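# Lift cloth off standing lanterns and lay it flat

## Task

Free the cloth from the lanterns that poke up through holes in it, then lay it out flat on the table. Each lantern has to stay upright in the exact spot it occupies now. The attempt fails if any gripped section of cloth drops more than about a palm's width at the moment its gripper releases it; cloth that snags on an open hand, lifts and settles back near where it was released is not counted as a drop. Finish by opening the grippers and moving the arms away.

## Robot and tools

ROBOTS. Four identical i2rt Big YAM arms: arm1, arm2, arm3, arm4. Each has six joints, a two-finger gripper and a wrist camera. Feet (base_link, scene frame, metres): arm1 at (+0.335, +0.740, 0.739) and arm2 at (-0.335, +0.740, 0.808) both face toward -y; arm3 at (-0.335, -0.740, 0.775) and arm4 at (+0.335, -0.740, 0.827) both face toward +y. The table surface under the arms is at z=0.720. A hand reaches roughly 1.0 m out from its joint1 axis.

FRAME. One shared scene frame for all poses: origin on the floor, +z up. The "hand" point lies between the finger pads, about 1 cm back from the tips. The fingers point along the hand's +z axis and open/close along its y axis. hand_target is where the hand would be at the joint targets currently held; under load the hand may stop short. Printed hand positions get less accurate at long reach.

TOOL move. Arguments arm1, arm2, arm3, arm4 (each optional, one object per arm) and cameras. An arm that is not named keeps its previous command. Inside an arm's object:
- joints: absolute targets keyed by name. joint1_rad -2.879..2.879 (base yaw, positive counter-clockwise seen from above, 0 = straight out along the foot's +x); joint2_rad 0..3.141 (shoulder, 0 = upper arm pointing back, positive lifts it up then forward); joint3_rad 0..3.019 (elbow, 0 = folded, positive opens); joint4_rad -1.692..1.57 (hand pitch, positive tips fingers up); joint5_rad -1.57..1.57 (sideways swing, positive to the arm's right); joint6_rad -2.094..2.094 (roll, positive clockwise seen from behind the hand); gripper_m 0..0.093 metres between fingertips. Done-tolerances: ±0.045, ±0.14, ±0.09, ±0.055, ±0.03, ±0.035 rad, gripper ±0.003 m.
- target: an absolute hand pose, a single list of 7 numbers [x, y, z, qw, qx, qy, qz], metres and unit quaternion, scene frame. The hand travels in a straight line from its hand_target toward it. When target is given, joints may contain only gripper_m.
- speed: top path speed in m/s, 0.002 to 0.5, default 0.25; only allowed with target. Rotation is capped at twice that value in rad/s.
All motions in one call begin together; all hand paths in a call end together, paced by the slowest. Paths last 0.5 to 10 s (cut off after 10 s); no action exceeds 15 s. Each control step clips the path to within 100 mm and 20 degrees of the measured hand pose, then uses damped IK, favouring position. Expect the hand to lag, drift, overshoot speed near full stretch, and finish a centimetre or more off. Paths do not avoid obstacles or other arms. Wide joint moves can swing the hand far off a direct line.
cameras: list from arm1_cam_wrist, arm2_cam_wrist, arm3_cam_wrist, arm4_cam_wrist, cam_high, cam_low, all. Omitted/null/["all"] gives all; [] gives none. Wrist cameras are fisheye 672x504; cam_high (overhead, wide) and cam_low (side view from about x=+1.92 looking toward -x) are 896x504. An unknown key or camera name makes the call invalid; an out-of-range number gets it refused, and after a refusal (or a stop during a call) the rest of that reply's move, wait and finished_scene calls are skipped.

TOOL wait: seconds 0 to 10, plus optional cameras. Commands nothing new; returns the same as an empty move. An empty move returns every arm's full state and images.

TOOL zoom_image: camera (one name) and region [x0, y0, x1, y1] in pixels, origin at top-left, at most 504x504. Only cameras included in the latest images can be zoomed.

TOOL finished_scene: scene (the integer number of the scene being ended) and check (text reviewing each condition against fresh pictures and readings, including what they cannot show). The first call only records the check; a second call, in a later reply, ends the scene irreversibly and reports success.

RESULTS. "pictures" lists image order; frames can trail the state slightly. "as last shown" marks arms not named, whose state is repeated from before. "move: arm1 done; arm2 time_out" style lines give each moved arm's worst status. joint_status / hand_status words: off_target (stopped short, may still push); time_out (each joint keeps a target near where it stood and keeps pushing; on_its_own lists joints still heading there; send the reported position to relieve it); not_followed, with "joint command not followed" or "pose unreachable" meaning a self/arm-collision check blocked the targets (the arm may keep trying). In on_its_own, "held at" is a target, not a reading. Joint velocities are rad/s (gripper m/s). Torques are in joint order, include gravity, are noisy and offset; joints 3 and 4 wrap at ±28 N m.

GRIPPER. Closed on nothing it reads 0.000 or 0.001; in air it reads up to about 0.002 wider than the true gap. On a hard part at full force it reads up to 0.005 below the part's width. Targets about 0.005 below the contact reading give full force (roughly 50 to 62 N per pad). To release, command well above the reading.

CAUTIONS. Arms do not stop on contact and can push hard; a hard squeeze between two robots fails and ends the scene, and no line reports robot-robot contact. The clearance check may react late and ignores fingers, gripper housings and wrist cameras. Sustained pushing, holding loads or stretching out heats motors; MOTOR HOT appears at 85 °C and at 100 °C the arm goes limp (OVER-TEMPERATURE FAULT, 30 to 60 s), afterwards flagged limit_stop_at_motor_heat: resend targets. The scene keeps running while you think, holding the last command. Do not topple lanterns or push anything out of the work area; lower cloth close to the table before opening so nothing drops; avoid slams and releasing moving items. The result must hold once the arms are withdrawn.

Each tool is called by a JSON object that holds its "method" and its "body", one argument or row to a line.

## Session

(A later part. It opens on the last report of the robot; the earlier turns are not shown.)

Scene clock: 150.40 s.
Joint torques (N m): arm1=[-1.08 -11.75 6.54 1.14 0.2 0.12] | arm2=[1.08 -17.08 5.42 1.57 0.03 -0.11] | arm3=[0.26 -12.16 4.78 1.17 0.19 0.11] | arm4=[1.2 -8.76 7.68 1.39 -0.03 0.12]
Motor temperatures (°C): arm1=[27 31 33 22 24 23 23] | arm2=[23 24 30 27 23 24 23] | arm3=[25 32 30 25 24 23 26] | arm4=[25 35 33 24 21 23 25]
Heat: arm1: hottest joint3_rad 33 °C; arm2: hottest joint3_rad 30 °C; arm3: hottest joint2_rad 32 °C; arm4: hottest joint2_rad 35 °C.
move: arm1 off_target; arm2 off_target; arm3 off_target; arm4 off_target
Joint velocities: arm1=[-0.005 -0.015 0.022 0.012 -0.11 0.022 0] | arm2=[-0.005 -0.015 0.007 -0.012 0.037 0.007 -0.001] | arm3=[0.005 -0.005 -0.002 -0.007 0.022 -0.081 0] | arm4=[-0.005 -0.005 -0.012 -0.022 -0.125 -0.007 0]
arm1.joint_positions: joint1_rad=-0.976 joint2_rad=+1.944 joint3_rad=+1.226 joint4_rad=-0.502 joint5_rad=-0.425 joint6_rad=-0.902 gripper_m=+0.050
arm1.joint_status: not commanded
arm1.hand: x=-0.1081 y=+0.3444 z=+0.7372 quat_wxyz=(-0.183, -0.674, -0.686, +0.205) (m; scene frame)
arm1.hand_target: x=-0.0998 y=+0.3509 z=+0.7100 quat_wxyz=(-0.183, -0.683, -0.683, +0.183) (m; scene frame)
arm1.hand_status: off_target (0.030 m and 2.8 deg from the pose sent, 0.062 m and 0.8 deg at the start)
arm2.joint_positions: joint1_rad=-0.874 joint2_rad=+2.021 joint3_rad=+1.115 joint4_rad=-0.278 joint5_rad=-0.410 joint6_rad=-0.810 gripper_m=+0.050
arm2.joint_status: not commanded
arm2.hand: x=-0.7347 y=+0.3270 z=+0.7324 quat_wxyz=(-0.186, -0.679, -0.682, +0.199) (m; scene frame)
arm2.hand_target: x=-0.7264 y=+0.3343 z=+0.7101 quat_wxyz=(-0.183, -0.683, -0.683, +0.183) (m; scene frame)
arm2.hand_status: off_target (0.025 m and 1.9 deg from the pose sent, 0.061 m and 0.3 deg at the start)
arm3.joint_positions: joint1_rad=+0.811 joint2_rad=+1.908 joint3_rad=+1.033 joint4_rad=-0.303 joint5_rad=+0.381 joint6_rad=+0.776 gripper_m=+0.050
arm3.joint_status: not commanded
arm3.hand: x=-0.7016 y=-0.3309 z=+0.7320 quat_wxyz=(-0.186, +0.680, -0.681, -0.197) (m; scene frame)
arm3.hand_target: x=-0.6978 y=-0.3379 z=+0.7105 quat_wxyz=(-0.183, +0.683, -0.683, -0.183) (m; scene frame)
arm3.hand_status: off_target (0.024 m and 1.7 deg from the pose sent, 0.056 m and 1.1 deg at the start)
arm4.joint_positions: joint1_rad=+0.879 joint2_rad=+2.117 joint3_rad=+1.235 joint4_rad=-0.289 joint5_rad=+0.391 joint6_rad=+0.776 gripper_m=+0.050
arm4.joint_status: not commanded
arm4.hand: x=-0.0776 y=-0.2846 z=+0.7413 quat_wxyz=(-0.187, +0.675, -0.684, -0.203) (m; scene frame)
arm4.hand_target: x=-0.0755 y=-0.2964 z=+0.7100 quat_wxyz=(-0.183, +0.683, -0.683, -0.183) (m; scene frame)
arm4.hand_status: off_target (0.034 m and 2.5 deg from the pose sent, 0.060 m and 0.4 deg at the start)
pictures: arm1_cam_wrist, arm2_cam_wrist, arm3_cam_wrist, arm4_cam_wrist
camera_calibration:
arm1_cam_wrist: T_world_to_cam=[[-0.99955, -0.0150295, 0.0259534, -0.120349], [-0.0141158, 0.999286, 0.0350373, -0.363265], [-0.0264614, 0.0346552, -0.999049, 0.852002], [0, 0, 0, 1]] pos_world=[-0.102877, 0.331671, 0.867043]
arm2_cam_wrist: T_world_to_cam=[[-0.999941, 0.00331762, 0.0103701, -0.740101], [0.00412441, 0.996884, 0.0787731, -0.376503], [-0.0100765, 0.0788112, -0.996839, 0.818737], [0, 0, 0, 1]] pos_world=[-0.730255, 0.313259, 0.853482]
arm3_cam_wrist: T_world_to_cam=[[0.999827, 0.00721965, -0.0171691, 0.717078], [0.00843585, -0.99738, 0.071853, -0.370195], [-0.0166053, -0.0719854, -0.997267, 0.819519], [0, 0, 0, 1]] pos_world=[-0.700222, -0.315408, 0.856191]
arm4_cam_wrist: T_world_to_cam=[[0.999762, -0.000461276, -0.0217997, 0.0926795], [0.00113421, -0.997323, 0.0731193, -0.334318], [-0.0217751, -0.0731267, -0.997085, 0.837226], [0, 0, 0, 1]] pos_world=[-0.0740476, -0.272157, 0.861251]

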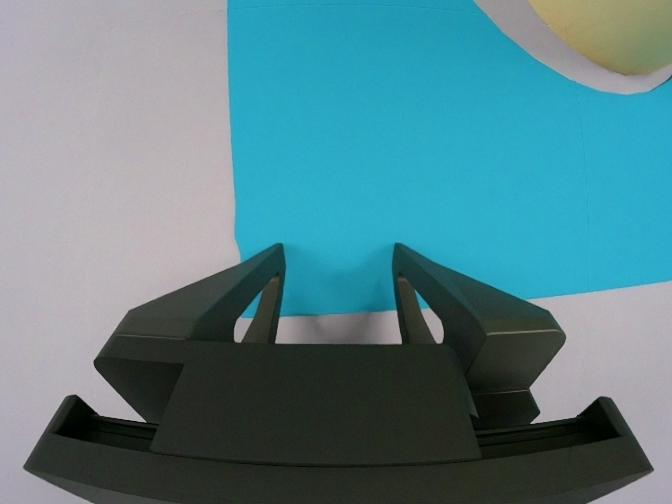

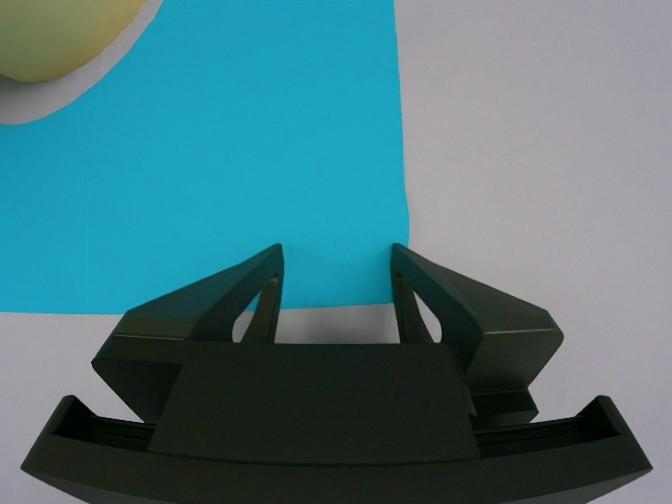

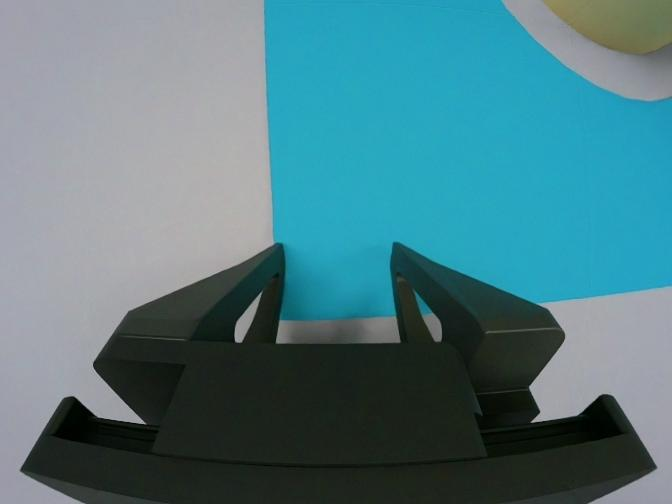

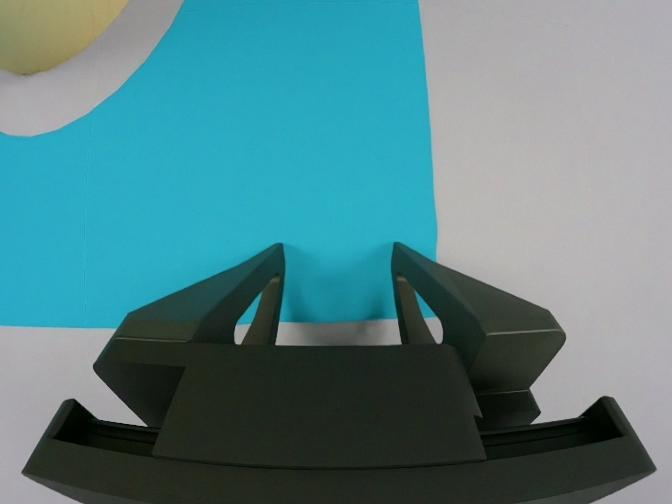

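{"method": "move", "body": {
  "arm1": {"joints": {"gripper_m": 0.0}},
  "arm2": {"joints": {"gripper_m": 0.0}},
  "arm3": {"joints": {"gripper_m": 0.0}},
  "arm4": {"joints": {"gripper_m": 0.0}},
  "cameras": ["arm1_cam_wrist", "arm2_cam_wrist", "arm3_cam_wrist", "arm4_cam_wrist"]
}}

Scene clock: 154.80 s.
Joint torques (N m): arm1=[-1.26 -11.52 6.6 0.91 0.19 0.09] | arm2=[0.79 -17.26 5.42 1.33 0.02 -0.12] | arm3=[0.21 -12.1 4.82 1.05 0.12 0.11] | arm4=[1.2 -8.88 7.62 0.98 -0.15 0.12]
Motor temperatures (°C): arm1=[27 30 33 22 24 23 23] | arm2=[23 25 30 27 22 24 23] | arm3=[25 32 30 25 24 23 26] | arm4=[25 35 33 24 21 23 25]
Heat: arm1: hottest joint3_rad 33 °C; arm2: hottest joint3_rad 30 °C; arm3: hottest joint2_rad 32 °C; arm4: hottest joint2_rad 35 °C.
move: arm1 done; arm2 done; arm3 done; arm4 done
Joint velocities: arm1=[-0.005 -0.005 -0.012 0.007 -0.022 -0.007 0] | arm2=[-0.005 -0.005 -0.012 -0.007 0.022 0.037 0] | arm3=[-0.015 -0.024 -0.012 -0.002 -0.051 -0.022 -0.001] | arm4=[0.005 -0.015 -0.012 -0.012 -0.022 0.007 0]
arm1.joint_positions: joint1_rad=-0.975 joint2_rad=+1.944 joint3_rad=+1.226 joint4_rad=-0.496 joint5_rad=-0.425 joint6_rad=-0.901 gripper_m=+0.001
arm1.joint_status: all done
arm1.hand: x=-0.1088 y=+0.3431 z=+0.7377 quat_wxyz=(-0.183, -0.673, -0.686, +0.208) (m; scene frame)
arm1.hand_target: x=-0.0998 y=+0.3509 z=+0.7100 quat_wxyz=(-0.183, -0.683, -0.683, +0.183) (m; scene frame)
arm1.hand_status: not commanded
arm2.joint_positions: joint1_rad=-0.873 joint2_rad=+2.021 joint3_rad=+1.115 joint4_rad=-0.272 joint5_rad=-0.410 joint6_rad=-0.810 gripper_m=+0.001
arm2.joint_status: all done
arm2.hand: x=-0.7353 y=+0.3259 z=+0.7327 quat_wxyz=(-0.186, -0.678, -0.682, +0.202) (m; scene frame)
arm2.hand_target: x=-0.7263 y=+0.3343 z=+0.7099 quat_wxyz=(-0.183, -0.683, -0.683, +0.183) (m; scene frame)
arm2.hand_status: not commanded
arm3.joint_positions: joint1_rad=+0.811 joint2_rad=+1.909 joint3_rad=+1.033 joint4_rad=-0.300 joint5_rad=+0.383 joint6_rad=+0.776 gripper_m=+0.002
arm3.joint_status: all done
arm3.hand: x=-0.7017 y=-0.3303 z=+0.7320 quat_wxyz=(-0.187, +0.680, -0.681, -0.198) (m; scene frame)
arm3.hand_target: x=-0.6978 y=-0.3380 z=+0.7104 quat_wxyz=(-0.183, +0.683, -0.683, -0.183) (m; scene frame)
arm3.hand_status: not commanded
arm4.joint_positions: joint1_rad=+0.879 joint2_rad=+2.118 joint3_rad=+1.236 joint4_rad=-0.278 joint5_rad=+0.393 joint6_rad=+0.776 gripper_m=+0.002
arm4.joint_status: all done
arm4.hand: x=-0.0791 y=-0.2827 z=+0.7422 quat_wxyz=(-0.188, +0.673, -0.684, -0.208) (m; scene frame)
arm4.hand_target: x=-0.0755 y=-0.2965 z=+0.7099 quat_wxyz=(-0.183, +0.683, -0.683, -0.183) (m; scene frame)
arm4.hand_status: not commanded
pictures: arm1_cam_wrist, arm2_cam_wrist, arm3_cam_wrist, arm4_cam_wrist
camera_calibration:
arm1_cam_wrist: T_world_to_cam=[[-0.999402, -0.0157013, 0.0308184, -0.124349], [-0.0147265, 0.999392, 0.0316053, -0.359605], [-0.0312959, 0.0311325, -0.999025, 0.853199], [0, 0, 0, 1]] pos_world=[-0.102869, 0.330872, 0.867565]
arm2_cam_wrist: T_world_to_cam=[[-0.999887, 0.00258811, 0.014792, -0.743703], [0.00369283, 0.997165, 0.0751508, -0.3732], [-0.0145556, 0.075197, -0.997062, 0.817186], [0, 0, 0, 1]] pos_world=[-0.730346, 0.312617, 0.853832]
arm3_cam_wrist: T_world_to_cam=[[0.999822, 0.00642999, -0.0177608, 0.717416], [0.00763266, -0.997622, 0.0684991, -0.367749], [-0.0172781, -0.0686225, -0.997493, 0.820413], [0, 0, 0, 1]] pos_world=[-0.700306, -0.315189, 0.856288]
arm4_cam_wrist: T_world_to_cam=[[0.999602, -0.00127227, -0.0281662, 0.0987209], [0.000539066, -0.997936, 0.064208, -0.32607], [-0.0281897, -0.0641977, -0.997539, 0.84065], [0, 0, 0, 1]] pos_world=[-0.0748082, -0.271303, 0.862298]

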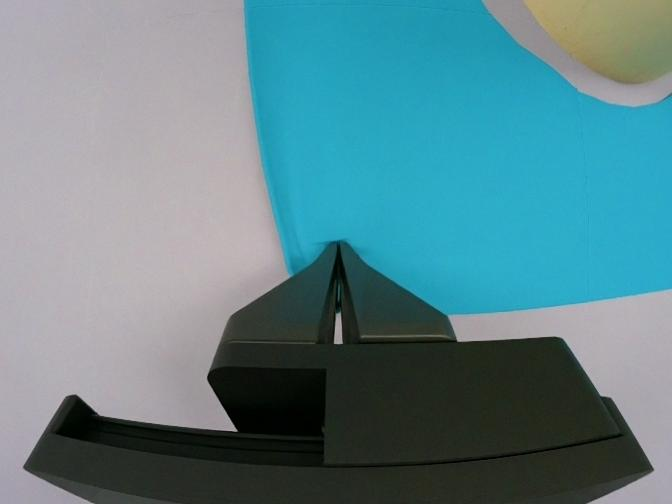

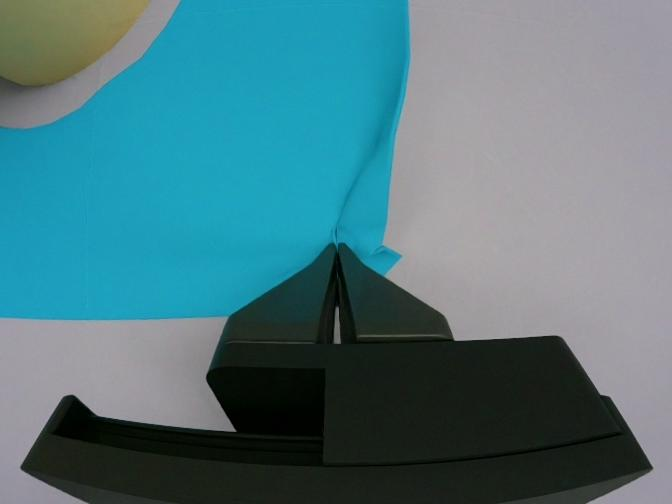

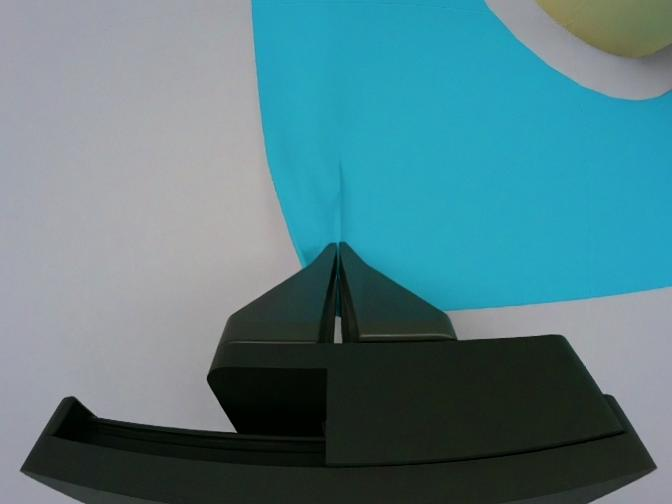

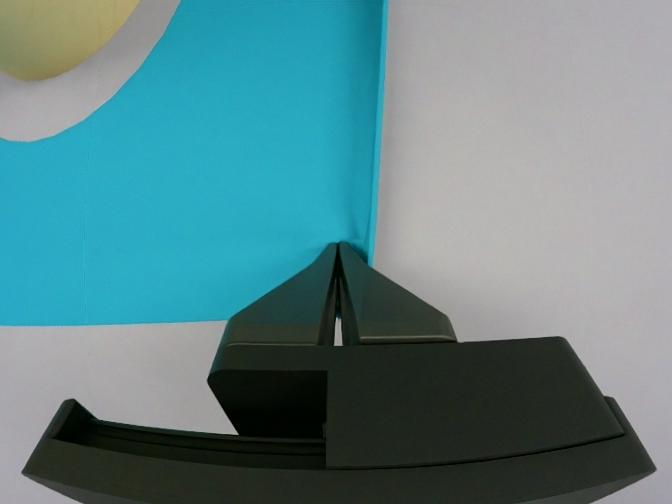

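{"method": "zoom_image", "body": {
  "camera": "arm1_cam_wrist",
  "region": [260, 180, 420, 300]
}}

{"method": "zoom_image", "body": {
  "camera": "arm2_cam_wrist",
  "region": [260, 180, 420, 300]
}}

{"method": "zoom_image", "body": {
  "camera": "arm4_cam_wrist",
  "region": [260, 180, 420, 300]
}}

{"method": "zoom_image", "body": {
  "camera": "arm3_cam_wrist",
  "region": [260, 180, 420, 300]
}}

Scaled by 3.150 from the camera's 672x504 image, which has a finer 960x720 frame.

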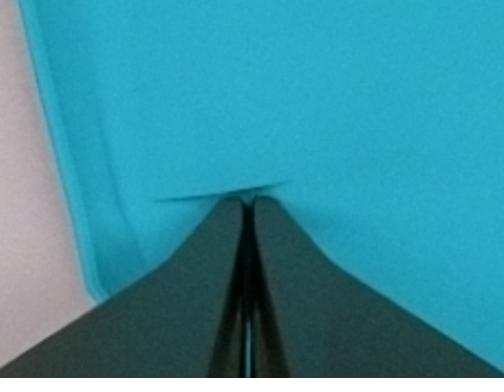

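Scaled by 3.150 from the camera's 672x504 image, which has a finer 960x720 frame.

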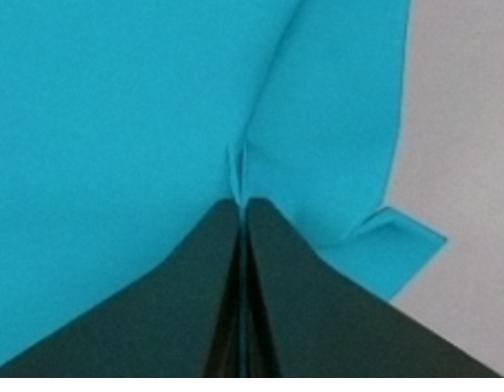

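Scaled by 3.150 from the camera's 672x504 image, which has a finer 960x720 frame.

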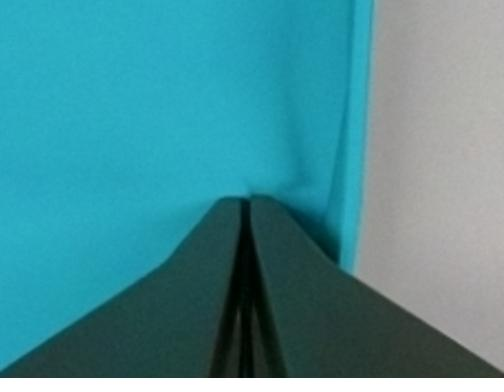

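Scaled by 3.150 from the camera's 672x504 image, which has a finer 960x720 frame.

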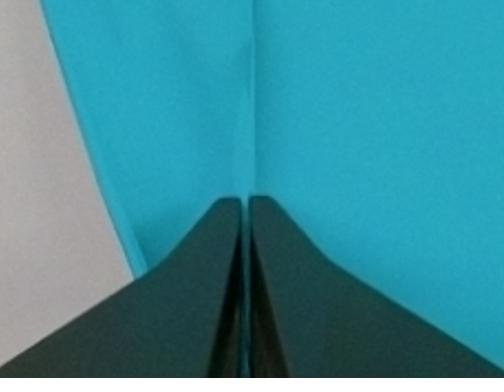

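{"method": "move", "body": {
  "arm1": {"target": [-0.111, 0.341, 0.785, 0.183, 0.683, 0.683, -0.183], "speed": 0.12},
  "arm4": {"target": [-0.083, -0.283, 0.785, 0.183, -0.683, 0.683, 0.183], "speed": 0.12},
  "cameras": ["arm1_cam_wrist", "arm4_cam_wrist"]
}}

Scene clock: 166.97 s.
Joint torques (N m): arm1=[-0.79 -15.68 11.28 -0.06 -0.1 0.13] | arm2=[0.67 -17.2 5.44 1.29 0.06 -0.12] | arm3=[0.32 -12.04 4.82 1.05 0.11 0.12] | arm4=[0.38 -12.34 10.18 0.44 0.1 0.04]
Motor temperatures (°C): arm1=[27 30 33 22 24 23 24] | arm2=[23 26 30 27 22 23 23] | arm3=[25 32 29 25 24 23 27] | arm4=[25 35 33 24 21 23 25]
Heat: arm1: hottest joint3_rad 33 °C; arm2: hottest joint3_rad 30 °C; arm3: hottest joint2_rad 32 °C; arm4: hottest joint2_rad 35 °C.
move: arm1 off_target; arm4 done
Joint velocities: arm1=[-0.005 -0.005 0.012 -0.002 -0.066 -0.022 0.001] | arm2=[-0.015 0.015 0.007 0.002 -0.037 -0.037 -0.001] | arm3=[-0.005 -0.015 -0.007 -0.007 -0.022 -0.066 -0.001] | arm4=[-0.005 0.005 0.007 -0.012 -0.037 -0.022 0]
arm1.joint_positions: joint1_rad=-0.974 joint2_rad=+1.905 joint3_rad=+1.275 joint4_rad=-0.663 joint5_rad=-0.419 joint6_rad=-0.901 gripper_m=+0.001
arm1.joint_status: not commanded
arm1.hand: x=-0.1018 y=+0.3491 z=+0.7658 quat_wxyz=(-0.187, -0.683, -0.685, +0.170) (m; scene frame)
arm1.hand_target: x=-0.1110 y=+0.3410 z=+0.7849 quat_wxyz=(-0.184, -0.683, -0.683, +0.183) (m; scene frame)
arm1.hand_status: off_target (0.023 m and 1.5 deg from the pose sent, 0.047 m and 3.1 deg at the start)
arm2.joint_positions: joint1_rad=-0.873 joint2_rad=+2.021 joint3_rad=+1.115 joint4_rad=-0.272 joint5_rad=-0.410 joint6_rad=-0.810 gripper_m=+0.001
arm2.joint_status: not commanded
arm2.hand: x=-0.7353 y=+0.3259 z=+0.7328 quat_wxyz=(-0.187, -0.678, -0.682, +0.202) (m; scene frame)
arm2.hand_target: x=-0.7263 y=+0.3343 z=+0.7099 quat_wxyz=(-0.183, -0.683, -0.683, +0.183) (m; scene frame)
arm2.hand_status: not commanded
arm3.joint_positions: joint1_rad=+0.811 joint2_rad=+1.909 joint3_rad=+1.033 joint4_rad=-0.300 joint5_rad=+0.383 joint6_rad=+0.776 gripper_m=+0.002
arm3.joint_status: not commanded
arm3.hand: x=-0.7017 y=-0.3302 z=+0.7320 quat_wxyz=(-0.187, +0.680, -0.681, -0.198) (m; scene frame)
arm3.hand_target: x=-0.6978 y=-0.3380 z=+0.7104 quat_wxyz=(-0.183, +0.683, -0.683, -0.183) (m; scene frame)
arm3.hand_status: not commanded
arm4.joint_positions: joint1_rad=+0.879 joint2_rad=+2.041 joint3_rad=+1.267 joint4_rad=-0.437 joint5_rad=+0.385 joint6_rad=+0.776 gripper_m=+0.001
arm4.joint_status: not commanded
arm4.hand: x=-0.0774 y=-0.2863 z=+0.7839 quat_wxyz=(-0.185, +0.681, -0.684, -0.184) (m; scene frame)
arm4.hand_target: x=-0.0827 y=-0.2833 z=+0.7854 quat_wxyz=(-0.183, +0.683, -0.683, -0.183) (m; scene frame)
arm4.hand_status: done (0.007 m and 0.3 deg from the pose sent, 0.043 m and 3.2 deg at the start)
pictures: arm1_cam_wrist, arm4_cam_wrist
camera_calibration:
arm1_cam_wrist: T_world_to_cam=[[-0.999423, -0.0148665, -0.0305483, -0.0714469], [-0.0172609, 0.996671, 0.0796761, -0.402497], [0.0292621, 0.0801574, -0.996353, 0.868301], [0, 0, 0, 1]] pos_world=[-0.103761, 0.330494, 0.895021]
arm4_cam_wrist: T_world_to_cam=[[0.999988, 0.00143631, 0.00465731, 0.0732168], [0.000943592, -0.994564, 0.10412, -0.362644], [0.00478154, -0.104115, -0.994554, 0.870782], [0, 0, 0, 1]] pos_world=[-0.0770375, -0.270117, 0.903457]

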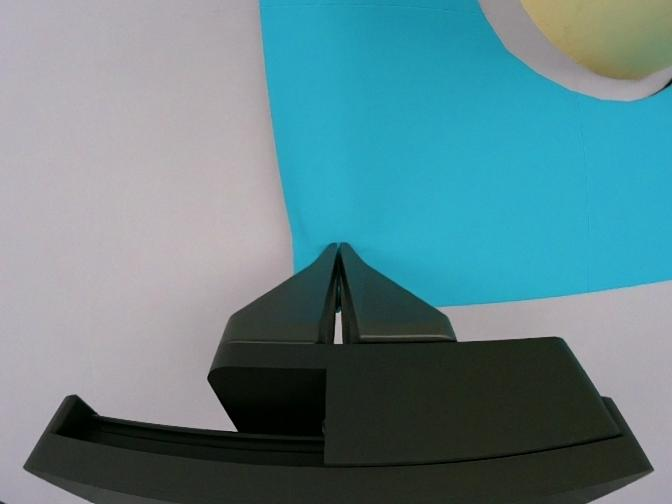

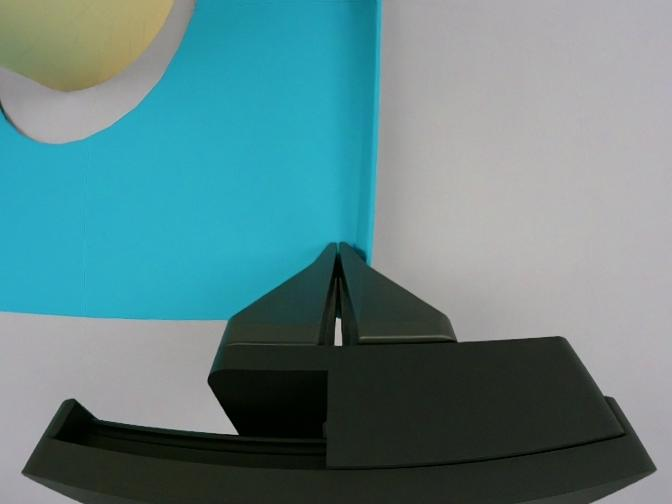

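{"method": "zoom_image", "body": {
  "camera": "arm1_cam_wrist",
  "region": [240, 160, 460, 320]
}}

{"method": "move", "body": {
  "cameras": ["cam_low", "cam_high"]
}}

Scaled by 2.291 from the camera's 672x504 image, which has a finer 960x720 frame.

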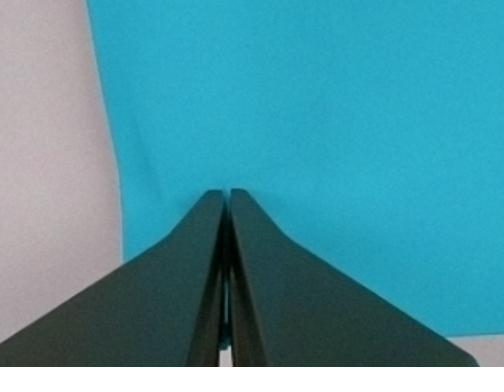

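Scene clock: 179.07 s.
Joint torques (N m): arm1=[-0.67 -15.33 11.33 -0.12 -0.07 0.15] | arm2=[0.67 -17.14 5.44 1.32 0.06 -0.11] | arm3=[0.32 -11.99 4.83 1.06 0.11 0.11] | arm4=[0.44 -11.99 10.14 0.39 0.1 0.04]
Motor temperatures (°C): arm1=[27 31 34 22 24 23 24] | arm2=[23 26 30 27 22 23 23] | arm3=[25 32 29 25 24 23 27] | arm4=[25 35 33 24 21 23 26]
Heat: arm1: hottest joint3_rad 34 °C; arm2: hottest joint3_rad 30 °C; arm3: hottest joint2_rad 32 °C; arm4: hottest joint2_rad 35 °C.
Joint velocities: arm1=[-0.005 -0.005 -0.007 -0.007 0.095 -0.022 0.001] | arm2=[0.005 -0.005 -0.017 0.007 0.051 -0.022 -0.001] | arm3=[0.005 -0.015 -0.012 -0.012 -0.022 -0.022 0] | arm4=[0.005 -0.005 0.002 0.007 0.081 -0.022 0]
arm1.joint_positions: joint1_rad=-0.974 joint2_rad=+1.905 joint3_rad=+1.275 joint4_rad=-0.663 joint5_rad=-0.419 joint6_rad=-0.901 gripper_m=+0.001
arm1.joint_status: not commanded
arm1.hand: x=-0.1018 y=+0.3491 z=+0.7658 quat_wxyz=(-0.187, -0.683, -0.685, +0.170) (m; scene frame)
arm1.hand_target: x=-0.1110 y=+0.3410 z=+0.7849 quat_wxyz=(-0.184, -0.683, -0.683, +0.183) (m; scene frame)
arm1.hand_status: off_target (0.023 m and 1.5 deg from the pose sent, 0.047 m and 3.1 deg at the start)
arm2.joint_positions: joint1_rad=-0.873 joint2_rad=+2.021 joint3_rad=+1.115 joint4_rad=-0.272 joint5_rad=-0.410 joint6_rad=-0.810 gripper_m=+0.001
arm2.joint_status: not commanded
arm2.hand: x=-0.7353 y=+0.3259 z=+0.7328 quat_wxyz=(-0.187, -0.678, -0.682, +0.202) (m; scene frame)
arm2.hand_target: x=-0.7263 y=+0.3343 z=+0.7099 quat_wxyz=(-0.183, -0.683, -0.683, +0.183) (m; scene frame)
arm2.hand_status: not commanded
arm3.joint_positions: joint1_rad=+0.811 joint2_rad=+1.909 joint3_rad=+1.033 joint4_rad=-0.300 joint5_rad=+0.383 joint6_rad=+0.776 gripper_m=+0.002
arm3.joint_status: not commanded
arm3.hand: x=-0.7017 y=-0.3302 z=+0.7320 quat_wxyz=(-0.187, +0.680, -0.681, -0.198) (m; scene frame)
arm3.hand_target: x=-0.6978 y=-0.3380 z=+0.7104 quat_wxyz=(-0.183, +0.683, -0.683, -0.183) (m; scene frame)
arm3.hand_status: not commanded
arm4.joint_positions: joint1_rad=+0.879 joint2_rad=+2.041 joint3_rad=+1.267 joint4_rad=-0.437 joint5_rad=+0.385 joint6_rad=+0.776 gripper_m=+0.001
arm4.joint_status: not commanded
arm4.hand: x=-0.0774 y=-0.2863 z=+0.7839 quat_wxyz=(-0.185, +0.681, -0.684, -0.184) (m; scene frame)
arm4.hand_target: x=-0.0827 y=-0.2833 z=+0.7854 quat_wxyz=(-0.183, +0.683, -0.683, -0.183) (m; scene frame)
arm4.hand_status: done (0.007 m and 0.3 deg from the pose sent, 0.043 m and 3.2 deg at the start)
pictures: cam_high, cam_low

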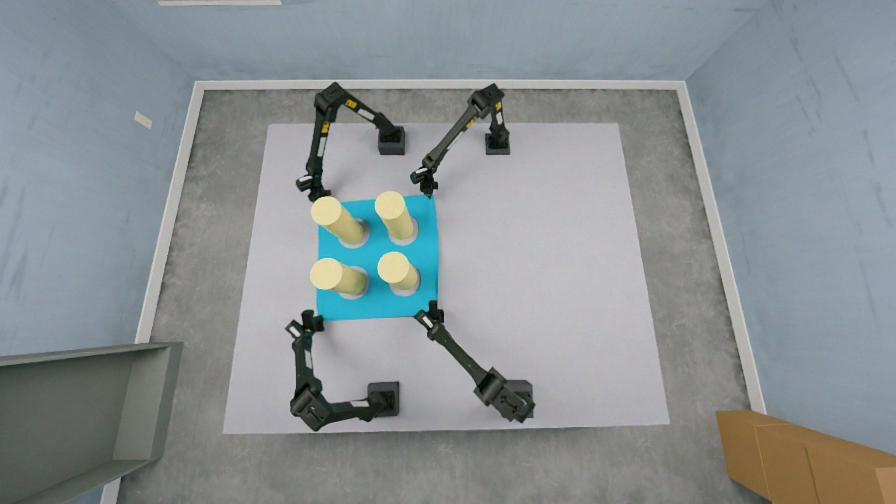

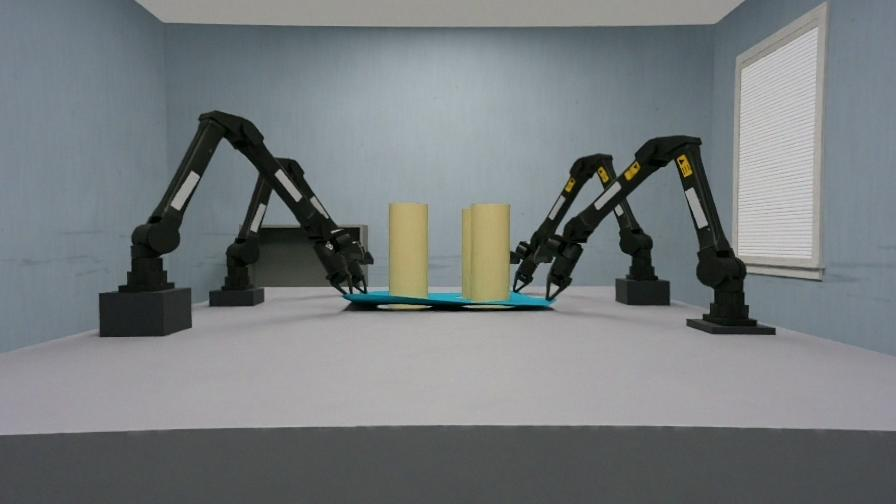

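{"method": "zoom_image", "body": {
  "camera": "cam_low",
  "region": [320, 220, 600, 340]
}}

Scaled by 1.800.

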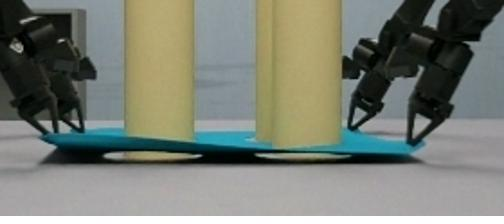

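{"method": "move", "body": {
  "arm1": {"target": [-0.111, 0.340, 0.90, 0.2418, 0.6645, 0.6645, -0.2418], "speed": 0.18},
  "arm2": {"target": [-0.744, 0.317, 0.90, 0.2418, 0.6645, 0.6645, -0.2418], "speed": 0.18},
  "arm3": {"target": [-0.711, -0.322, 0.90, 0.2418, -0.6645, 0.6645, 0.2418], "speed": 0.18},
  "arm4": {"target": [-0.086, -0.279, 0.90, 0.2418, -0.6645, 0.6645, 0.2418], "speed": 0.18},
  "cameras": ["cam_low", "cam_high", "arm1_cam_wrist", "arm4_cam_wrist"]
}}

Scene clock: 188.43 s.
Joint torques (N m): arm1=[-1.73 -14.56 13.57 0.29 -0.63 0.14] | arm2=[-0.62 -19.19 12.51 0.61 -0.47 0.02] | arm3=[0.97 -15.09 10 0.24 0.41 -0.14] | arm4=[1.49 -11.46 10.67 0.8 0.48 -0.09]
Motor temperatures (°C): arm1=[27 31 34 22 24 23 25] | arm2=[23 26 30 27 22 23 23] | arm3=[25 32 29 25 24 23 27] | arm4=[25 35 33 24 21 23 26]
Heat: arm1: hottest joint3_rad 34 °C; arm2: hottest joint3_rad 30 °C; arm3: hottest joint2_rad 32 °C; arm4: hottest joint2_rad 35 °C.
move: arm1 off_target; arm2 off_target; arm3 off_target; arm4 done
Joint velocities: arm1=[-0.024 -0.015 -0.002 -0.012 0.037 -0.139 0] | arm2=[-0.005 -0.005 -0.022 -0.017 -0.066 -0.066 0] | arm3=[-0.005 -0.005 0.017 -0.002 -0.022 -0.022 0] | arm4=[-0.015 0.005 0.017 -0.012 -0.007 0.007 0]
arm1.joint_positions: joint1_rad=-0.997 joint2_rad=+1.743 joint3_rad=+1.306 joint4_rad=-0.767 joint5_rad=-0.552 joint6_rad=-0.881 gripper_m=+0.001
arm1.joint_status: not commanded
arm1.hand: x=-0.0958 y=+0.3461 z=+0.8710 quat_wxyz=(-0.242, -0.667, -0.670, +0.218) (m; scene frame)
arm1.hand_target: x=-0.1105 y=+0.3406 z=+0.9009 quat_wxyz=(-0.240, -0.664, -0.665, +0.243) (m; scene frame)
arm1.hand_status: off_target (0.033 m and 2.8 deg from the pose sent, 0.135 m and 10.8 deg at the start)
arm2.joint_positions: joint1_rad=-0.892 joint2_rad=+1.753 joint3_rad=+1.143 joint4_rad=-0.535 joint5_rad=-0.537 joint6_rad=-0.798 gripper_m=+0.001
arm2.joint_status: not commanded
arm2.hand: x=-0.7231 y=+0.3239 z=+0.8757 quat_wxyz=(-0.245, -0.664, -0.672, +0.219) (m; scene frame)
arm2.hand_target: x=-0.7447 y=+0.3170 z=+0.9002 quat_wxyz=(-0.242, -0.664, -0.665, +0.242) (m; scene frame)
arm2.hand_status: off_target (0.033 m and 2.7 deg from the pose sent, 0.168 m and 8.2 deg at the start)
arm3.joint_positions: joint1_rad=+0.829 joint2_rad=+1.657 joint3_rad=+1.095 joint4_rad=-0.571 joint5_rad=+0.508 joint6_rad=+0.765 gripper_m=+0.002
arm3.joint_status: not commanded
arm3.hand: x=-0.6933 y=-0.3269 z=+0.8709 quat_wxyz=(-0.244, +0.664, -0.672, -0.218) (m; scene frame)
arm3.hand_target: x=-0.7116 y=-0.3213 z=+0.8985 quat_wxyz=(-0.242, +0.665, -0.664, -0.242) (m; scene frame)
arm3.hand_status: off_target (0.034 m and 2.9 deg from the pose sent, 0.168 m and 8.5 deg at the start)
arm4.joint_positions: joint1_rad=+0.897 joint2_rad=+1.854 joint3_rad=+1.267 joint4_rad=-0.499 joint5_rad=+0.508 joint6_rad=+0.760 gripper_m=+0.001
arm4.joint_status: not commanded
arm4.hand: x=-0.0773 y=-0.2761 z=+0.8970 quat_wxyz=(-0.239, +0.656, -0.674, -0.242) (m; scene frame)
arm4.hand_target: x=-0.0855 y=-0.2796 z=+0.9008 quat_wxyz=(-0.241, +0.664, -0.665, -0.242) (m; scene frame)
arm4.hand_status: done (0.010 m and 1.5 deg from the pose sent, 0.117 m and 9.7 deg at the start)
pictures: arm1_cam_wrist, arm4_cam_wrist, cam_high, cam_low
camera_calibration:
arm1_cam_wrist: T_world_to_cam=[[-0.999018, -0.0232844, -0.037701, -0.0531566], [-0.0204782, 0.997109, -0.0731797, -0.275082], [0.039296, -0.0723357, -0.996606, 1.02721], [0, 0, 0, 1]] pos_world=[-0.0991028, 0.347353, 1.00159]
arm4_cam_wrist: T_world_to_cam=[[0.999811, -0.0179539, -0.00745282, 0.0780929], [-0.0183821, -0.997904, -0.0620426, -0.217683], [-0.00632329, 0.0621679, -0.998046, 1.03251], [0, 0, 0, 1]] pos_world=[-0.0755507, -0.280014, 1.01757]

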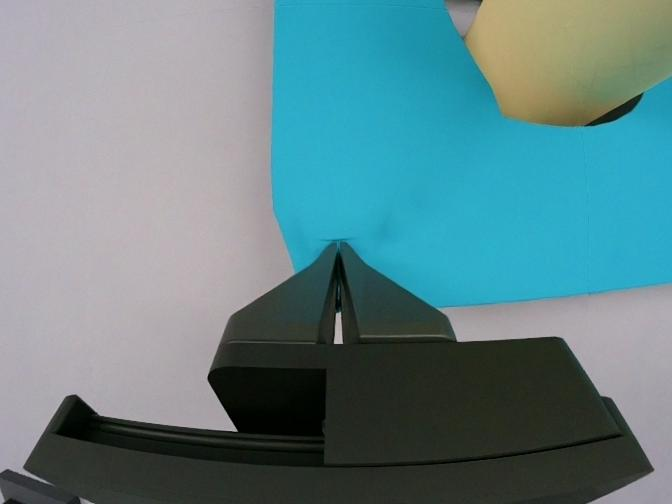

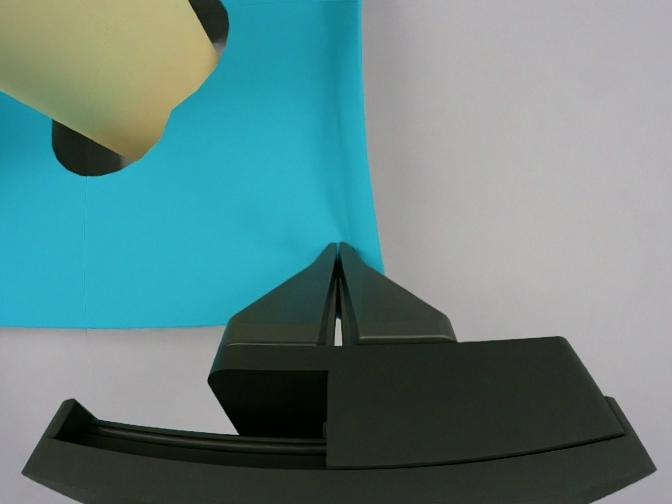

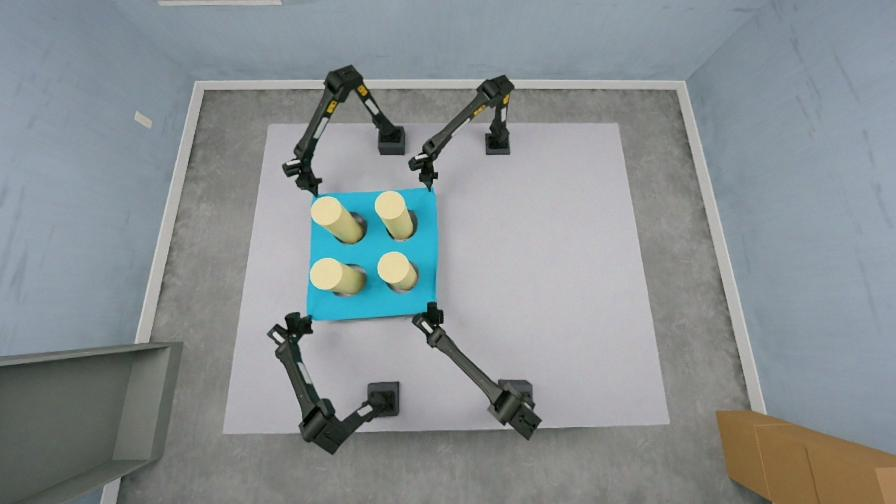

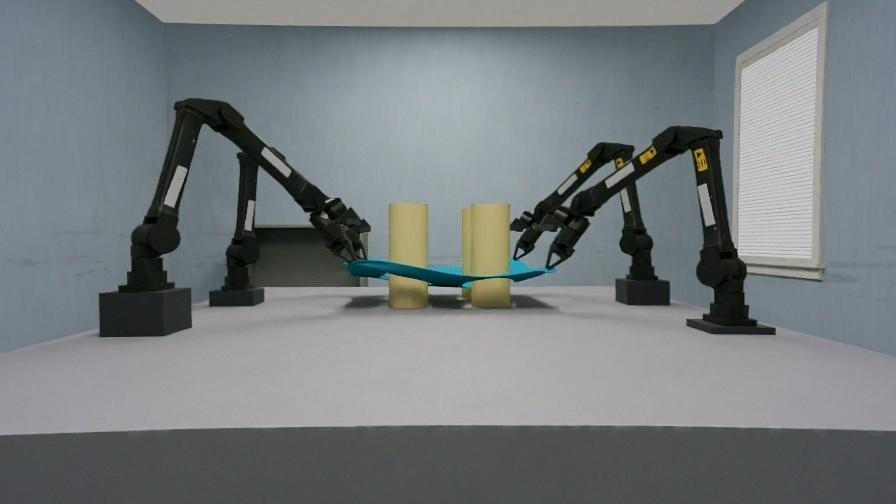

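{"method": "move", "body": {
  "arm1": {"target": [-0.111, 0.340, 1.31, 0.4056, 0.5792, 0.5792, -0.4056], "speed": 0.22},
  "arm2": {"target": [-0.746, 0.317, 1.31, 0.4056, 0.5792, 0.5792, -0.4056], "speed": 0.22},
  "arm3": {"target": [-0.712, -0.322, 1.31, 0.4056, -0.5792, 0.5792, 0.4056], "speed": 0.22},
  "arm4": {"target": [-0.086, -0.283, 1.31, 0.4056, -0.5792, 0.5792, 0.4056], "speed": 0.22},
  "cameras": ["cam_low", "cam_high"]
}}

Scene clock: 196.63 s.
Joint torques (N m): arm1=[-1.44 -13.04 14.6 0.83 -0.68 0.12] | arm2=[-0.73 -16.21 15.36 1.07 -0.39 0.03] | arm3=[1.03 -11.75 11.79 0.68 0.36 -0.15] | arm4=[1.32 -9.05 15.79 1.31 0.52 -0.08]
Motor temperatures (°C): arm1=[27 31 36 22 24 23 25] | arm2=[23 26 32 27 22 23 23] | arm3=[25 32 30 25 24 23 28] | arm4=[25 35 34 24 21 23 26]
Heat: arm1: hottest joint3_rad 36 °C; arm2: hottest joint3_rad 32 °C; arm3: hottest joint2_rad 32 °C; arm4: hottest joint2_rad 35 °C.
move: arm1 off_target; arm2 off_target; arm3 off_target; arm4 off_target
Joint velocities: arm1=[-0.005 -0.005 -0.002 0.002 -0.081 0.037 0] | arm2=[0.005 -0.005 -0.017 -0.007 0.037 0.037 0] | arm3=[-0.005 0.005 -0.007 -0.007 -0.022 -0.022 0] | arm4=[-0.015 -0.005 0.002 -0.007 -0.007 -0.11 -0.001]
arm1.joint_positions: joint1_rad=-1.079 joint2_rad=+1.626 joint3_rad=+2.022 joint4_rad=-1.113 joint5_rad=-0.950 joint6_rad=-0.593 gripper_m=+0.001
arm1.joint_status: not commanded
arm1.hand: x=-0.1143 y=+0.3370 z=+1.2843 quat_wxyz=(-0.403, -0.588, -0.583, +0.391) (m; scene frame)
arm1.hand_target: x=-0.1115 y=+0.3410 z=+1.3102 quat_wxyz=(-0.401, -0.578, -0.582, +0.408) (m; scene frame)
arm1.hand_status: off_target (0.026 m and 2.1 deg from the pose sent, 0.439 m and 32.0 deg at the start)
arm2.joint_positions: joint1_rad=-0.980 joint2_rad=+1.479 joint3_rad=+1.650 joint4_rad=-0.815 joint5_rad=-0.922 joint6_rad=-0.501 gripper_m=+0.001
arm2.joint_status: not commanded
arm2.hand: x=-0.7414 y=+0.3108 z=+1.2774 quat_wxyz=(-0.412, -0.587, -0.582, +0.383) (m; scene frame)
arm2.hand_target: x=-0.7480 y=+0.3159 z=+1.3092 quat_wxyz=(-0.407, -0.579, -0.579, +0.405) (m; scene frame)
arm2.hand_status: off_target (0.034 m and 2.8 deg from the pose sent, 0.435 m and 31.8 deg at the start)
arm3.joint_positions: joint1_rad=+0.907 joint2_rad=+1.425 joint3_rad=+1.679 joint4_rad=-0.865 joint5_rad=+0.867 joint6_rad=+0.470 gripper_m=+0.002
arm3.joint_status: not commanded
arm3.hand: x=-0.7120 y=-0.3124 z=+1.2805 quat_wxyz=(-0.409, +0.586, -0.582, -0.389) (m; scene frame)
arm3.hand_target: x=-0.7161 y=-0.3185 z=+1.3088 quat_wxyz=(-0.406, +0.581, -0.576, -0.408) (m; scene frame)
arm3.hand_status: off_target (0.031 m and 2.1 deg from the pose sent, 0.440 m and 31.9 deg at the start)
arm4.joint_positions: joint1_rad=+0.978 joint2_rad=+1.529 joint3_rad=+1.663 joint4_rad=-0.739 joint5_rad=+0.864 joint6_rad=+0.472 gripper_m=+0.001
arm4.joint_status: not commanded
arm4.hand: x=-0.0767 y=-0.2821 z=+1.2888 quat_wxyz=(-0.403, +0.582, -0.585, -0.395) (m; scene frame)
arm4.hand_target: x=-0.0828 y=-0.2859 z=+1.3106 quat_wxyz=(-0.404, +0.579, -0.580, -0.407) (m; scene frame)
arm4.hand_status: off_target (0.023 m and 1.5 deg from the pose sent, 0.413 m and 30.2 deg at the start)
pictures: cam_high, cam_low

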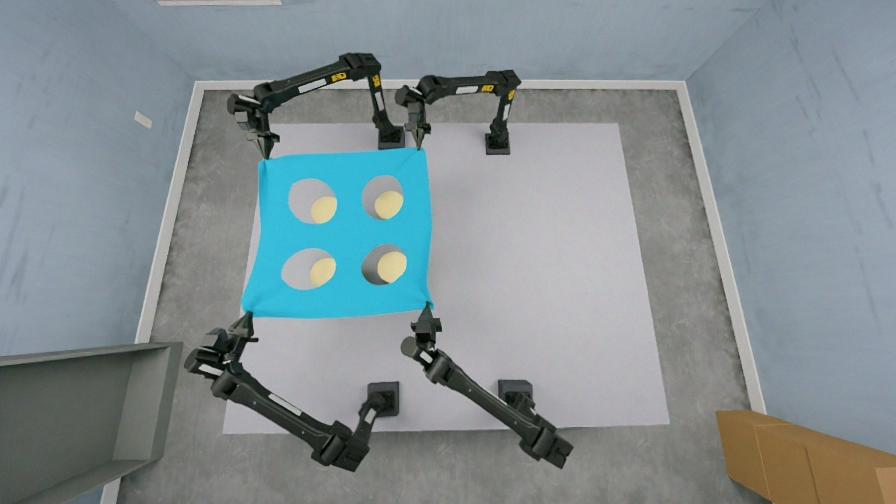

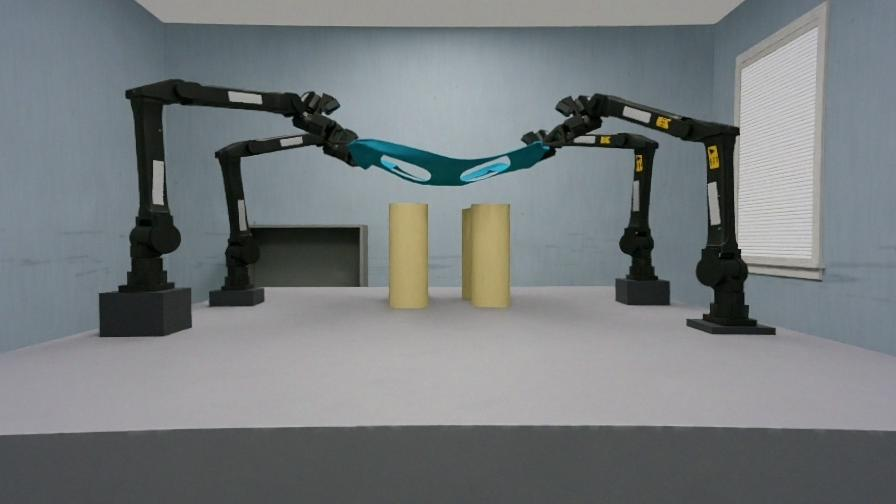

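{"method": "move", "body": {
  "arm1": {"target": [0.558, 0.341, 1.31, 0.4056, 0.5792, 0.5792, -0.4056], "speed": 0.33},
  "arm2": {"target": [-0.078, 0.316, 1.31, 0.4056, 0.5792, 0.5792, -0.4056], "speed": 0.33},
  "arm3": {"target": [-0.045, -0.319, 1.31, 0.4056, -0.5792, 0.5792, 0.4056], "speed": 0.33},
  "arm4": {"target": [0.586, -0.285, 1.31, 0.4056, -0.5792, 0.5792, 0.4056], "speed": 0.33},
  "cameras": ["cam_low", "cam_high"]
}}

Scene clock: 204.53 s.
Joint torques (N m): arm1=[-1.26 -5.77 16.14 1.07 0.49 0.17] | arm2=[-0.26 -11.93 16.35 1.24 0.52 0.01] | arm3=[0.73 -9.82 12.48 0.77 -0.26 -0.16] | arm4=[0.44 -4.95 17.02 1.62 -0.36 -0.09]
Motor temperatures (°C): arm1=[27 30 38 22 24 23 25] | arm2=[23 26 34 27 22 23 23] | arm3=[25 32 32 25 24 23 28] | arm4=[25 35 34 24 21 23 27]
Heat: arm1: hottest joint3_rad 38 °C; arm2: hottest joint3_rad 34 °C; arm3: hottest joint2_rad 32 °C; arm4: hottest joint2_rad 35 °C.
move: arm1 off_target; arm2 off_target; arm3 off_target; arm4 off_target
Joint velocities: arm1=[0.015 -0.005 -0.007 -0.022 0.051 0.125 0] | arm2=[0.015 -0.024 -0.002 -0.007 -0.11 0.022 -0.001] | arm3=[-0.005 -0.005 -0.017 0.012 -0.007 -0.022 -0.002] | arm4=[0.005 0.005 -0.007 -0.007 0.022 -0.037 0]
arm1.joint_positions: joint1_rad=+0.737 joint2_rad=+1.141 joint3_rad=+1.501 joint4_rad=-0.925 joint5_rad=+0.681 joint6_rad=+0.328 gripper_m=+0.001
arm1.joint_status: not commanded
arm1.hand: x=+0.5717 y=+0.3378 z=+1.2699 quat_wxyz=(-0.372, -0.580, -0.605, +0.400) (m; scene frame)
arm1.hand_target: x=+0.5660 y=+0.3445 z=+1.3084 quat_wxyz=(-0.404, -0.583, -0.581, +0.399) (m; scene frame)
arm1.hand_status: off_target (0.043 m and 4.9 deg from the pose sent, 0.673 m and 2.1 deg at the start)
arm2.joint_positions: joint1_rad=+0.801 joint2_rad=+1.183 joint3_rad=+1.331 joint4_rad=-0.690 joint5_rad=+0.715 joint6_rad=+0.304 gripper_m=+0.001
arm2.joint_status: not commanded
arm2.hand: x=-0.0652 y=+0.3098 z=+1.2642 quat_wxyz=(-0.375, -0.570, -0.610, +0.404) (m; scene frame)
arm2.hand_target: x=-0.0737 y=+0.3091 z=+1.3098 quat_wxyz=(-0.405, -0.578, -0.580, +0.407) (m; scene frame)
arm2.hand_status: off_target (0.048 m and 5.1 deg from the pose sent, 0.664 m and 2.8 deg at the start)
arm3.joint_positions: joint1_rad=-0.880 joint2_rad=+1.269 joint3_rad=+1.492 joint4_rad=-0.782 joint5_rad=-0.769 joint6_rad=-0.337 gripper_m=+0.002
arm3.joint_status: not commanded
arm3.hand: x=-0.0346 y=-0.3129 z=+1.2731 quat_wxyz=(-0.382, +0.568, -0.603, -0.410) (m; scene frame)
arm3.hand_target: x=-0.0422 y=-0.3139 z=+1.3108 quat_wxyz=(-0.408, +0.577, -0.578, -0.409) (m; scene frame)
arm3.hand_status: off_target (0.039 m and 4.1 deg from the pose sent, 0.668 m and 2.1 deg at the start)
arm4.joint_positions: joint1_rad=-0.661 joint2_rad=+1.192 joint3_rad=+1.303 joint4_rad=-0.616 joint5_rad=-0.639 joint6_rad=-0.279 gripper_m=+0.001
arm4.joint_status: not commanded
arm4.hand: x=+0.5847 y=-0.2864 z=+1.2768 quat_wxyz=(-0.383, +0.578, -0.597, -0.403) (m; scene frame)
arm4.hand_target: x=+0.5855 y=-0.2856 z=+1.3093 quat_wxyz=(-0.407, +0.581, -0.578, -0.403) (m; scene frame)
arm4.hand_status: off_target (0.033 m and 3.4 deg from the pose sent, 0.663 m and 1.5 deg at the start)
pictures: cam_high, cam_low

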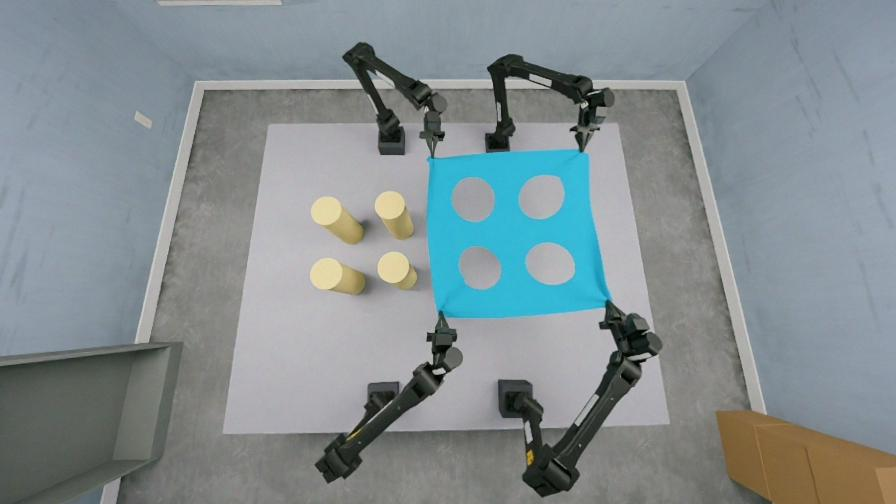

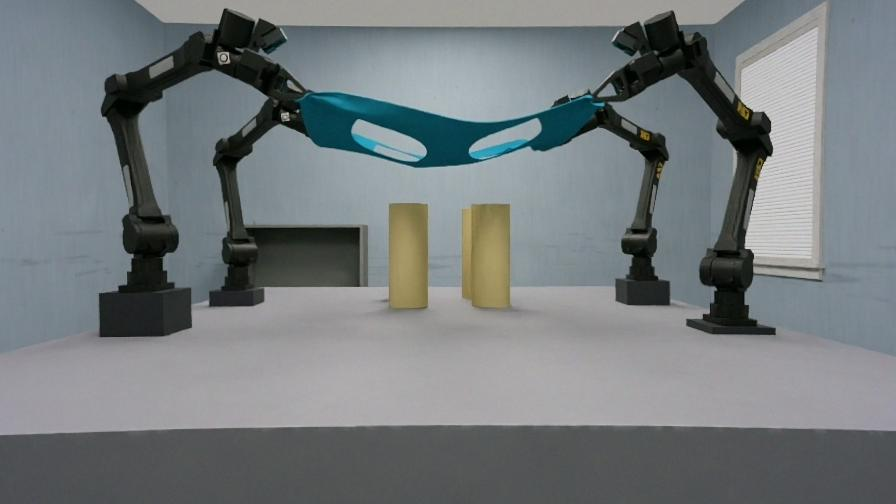

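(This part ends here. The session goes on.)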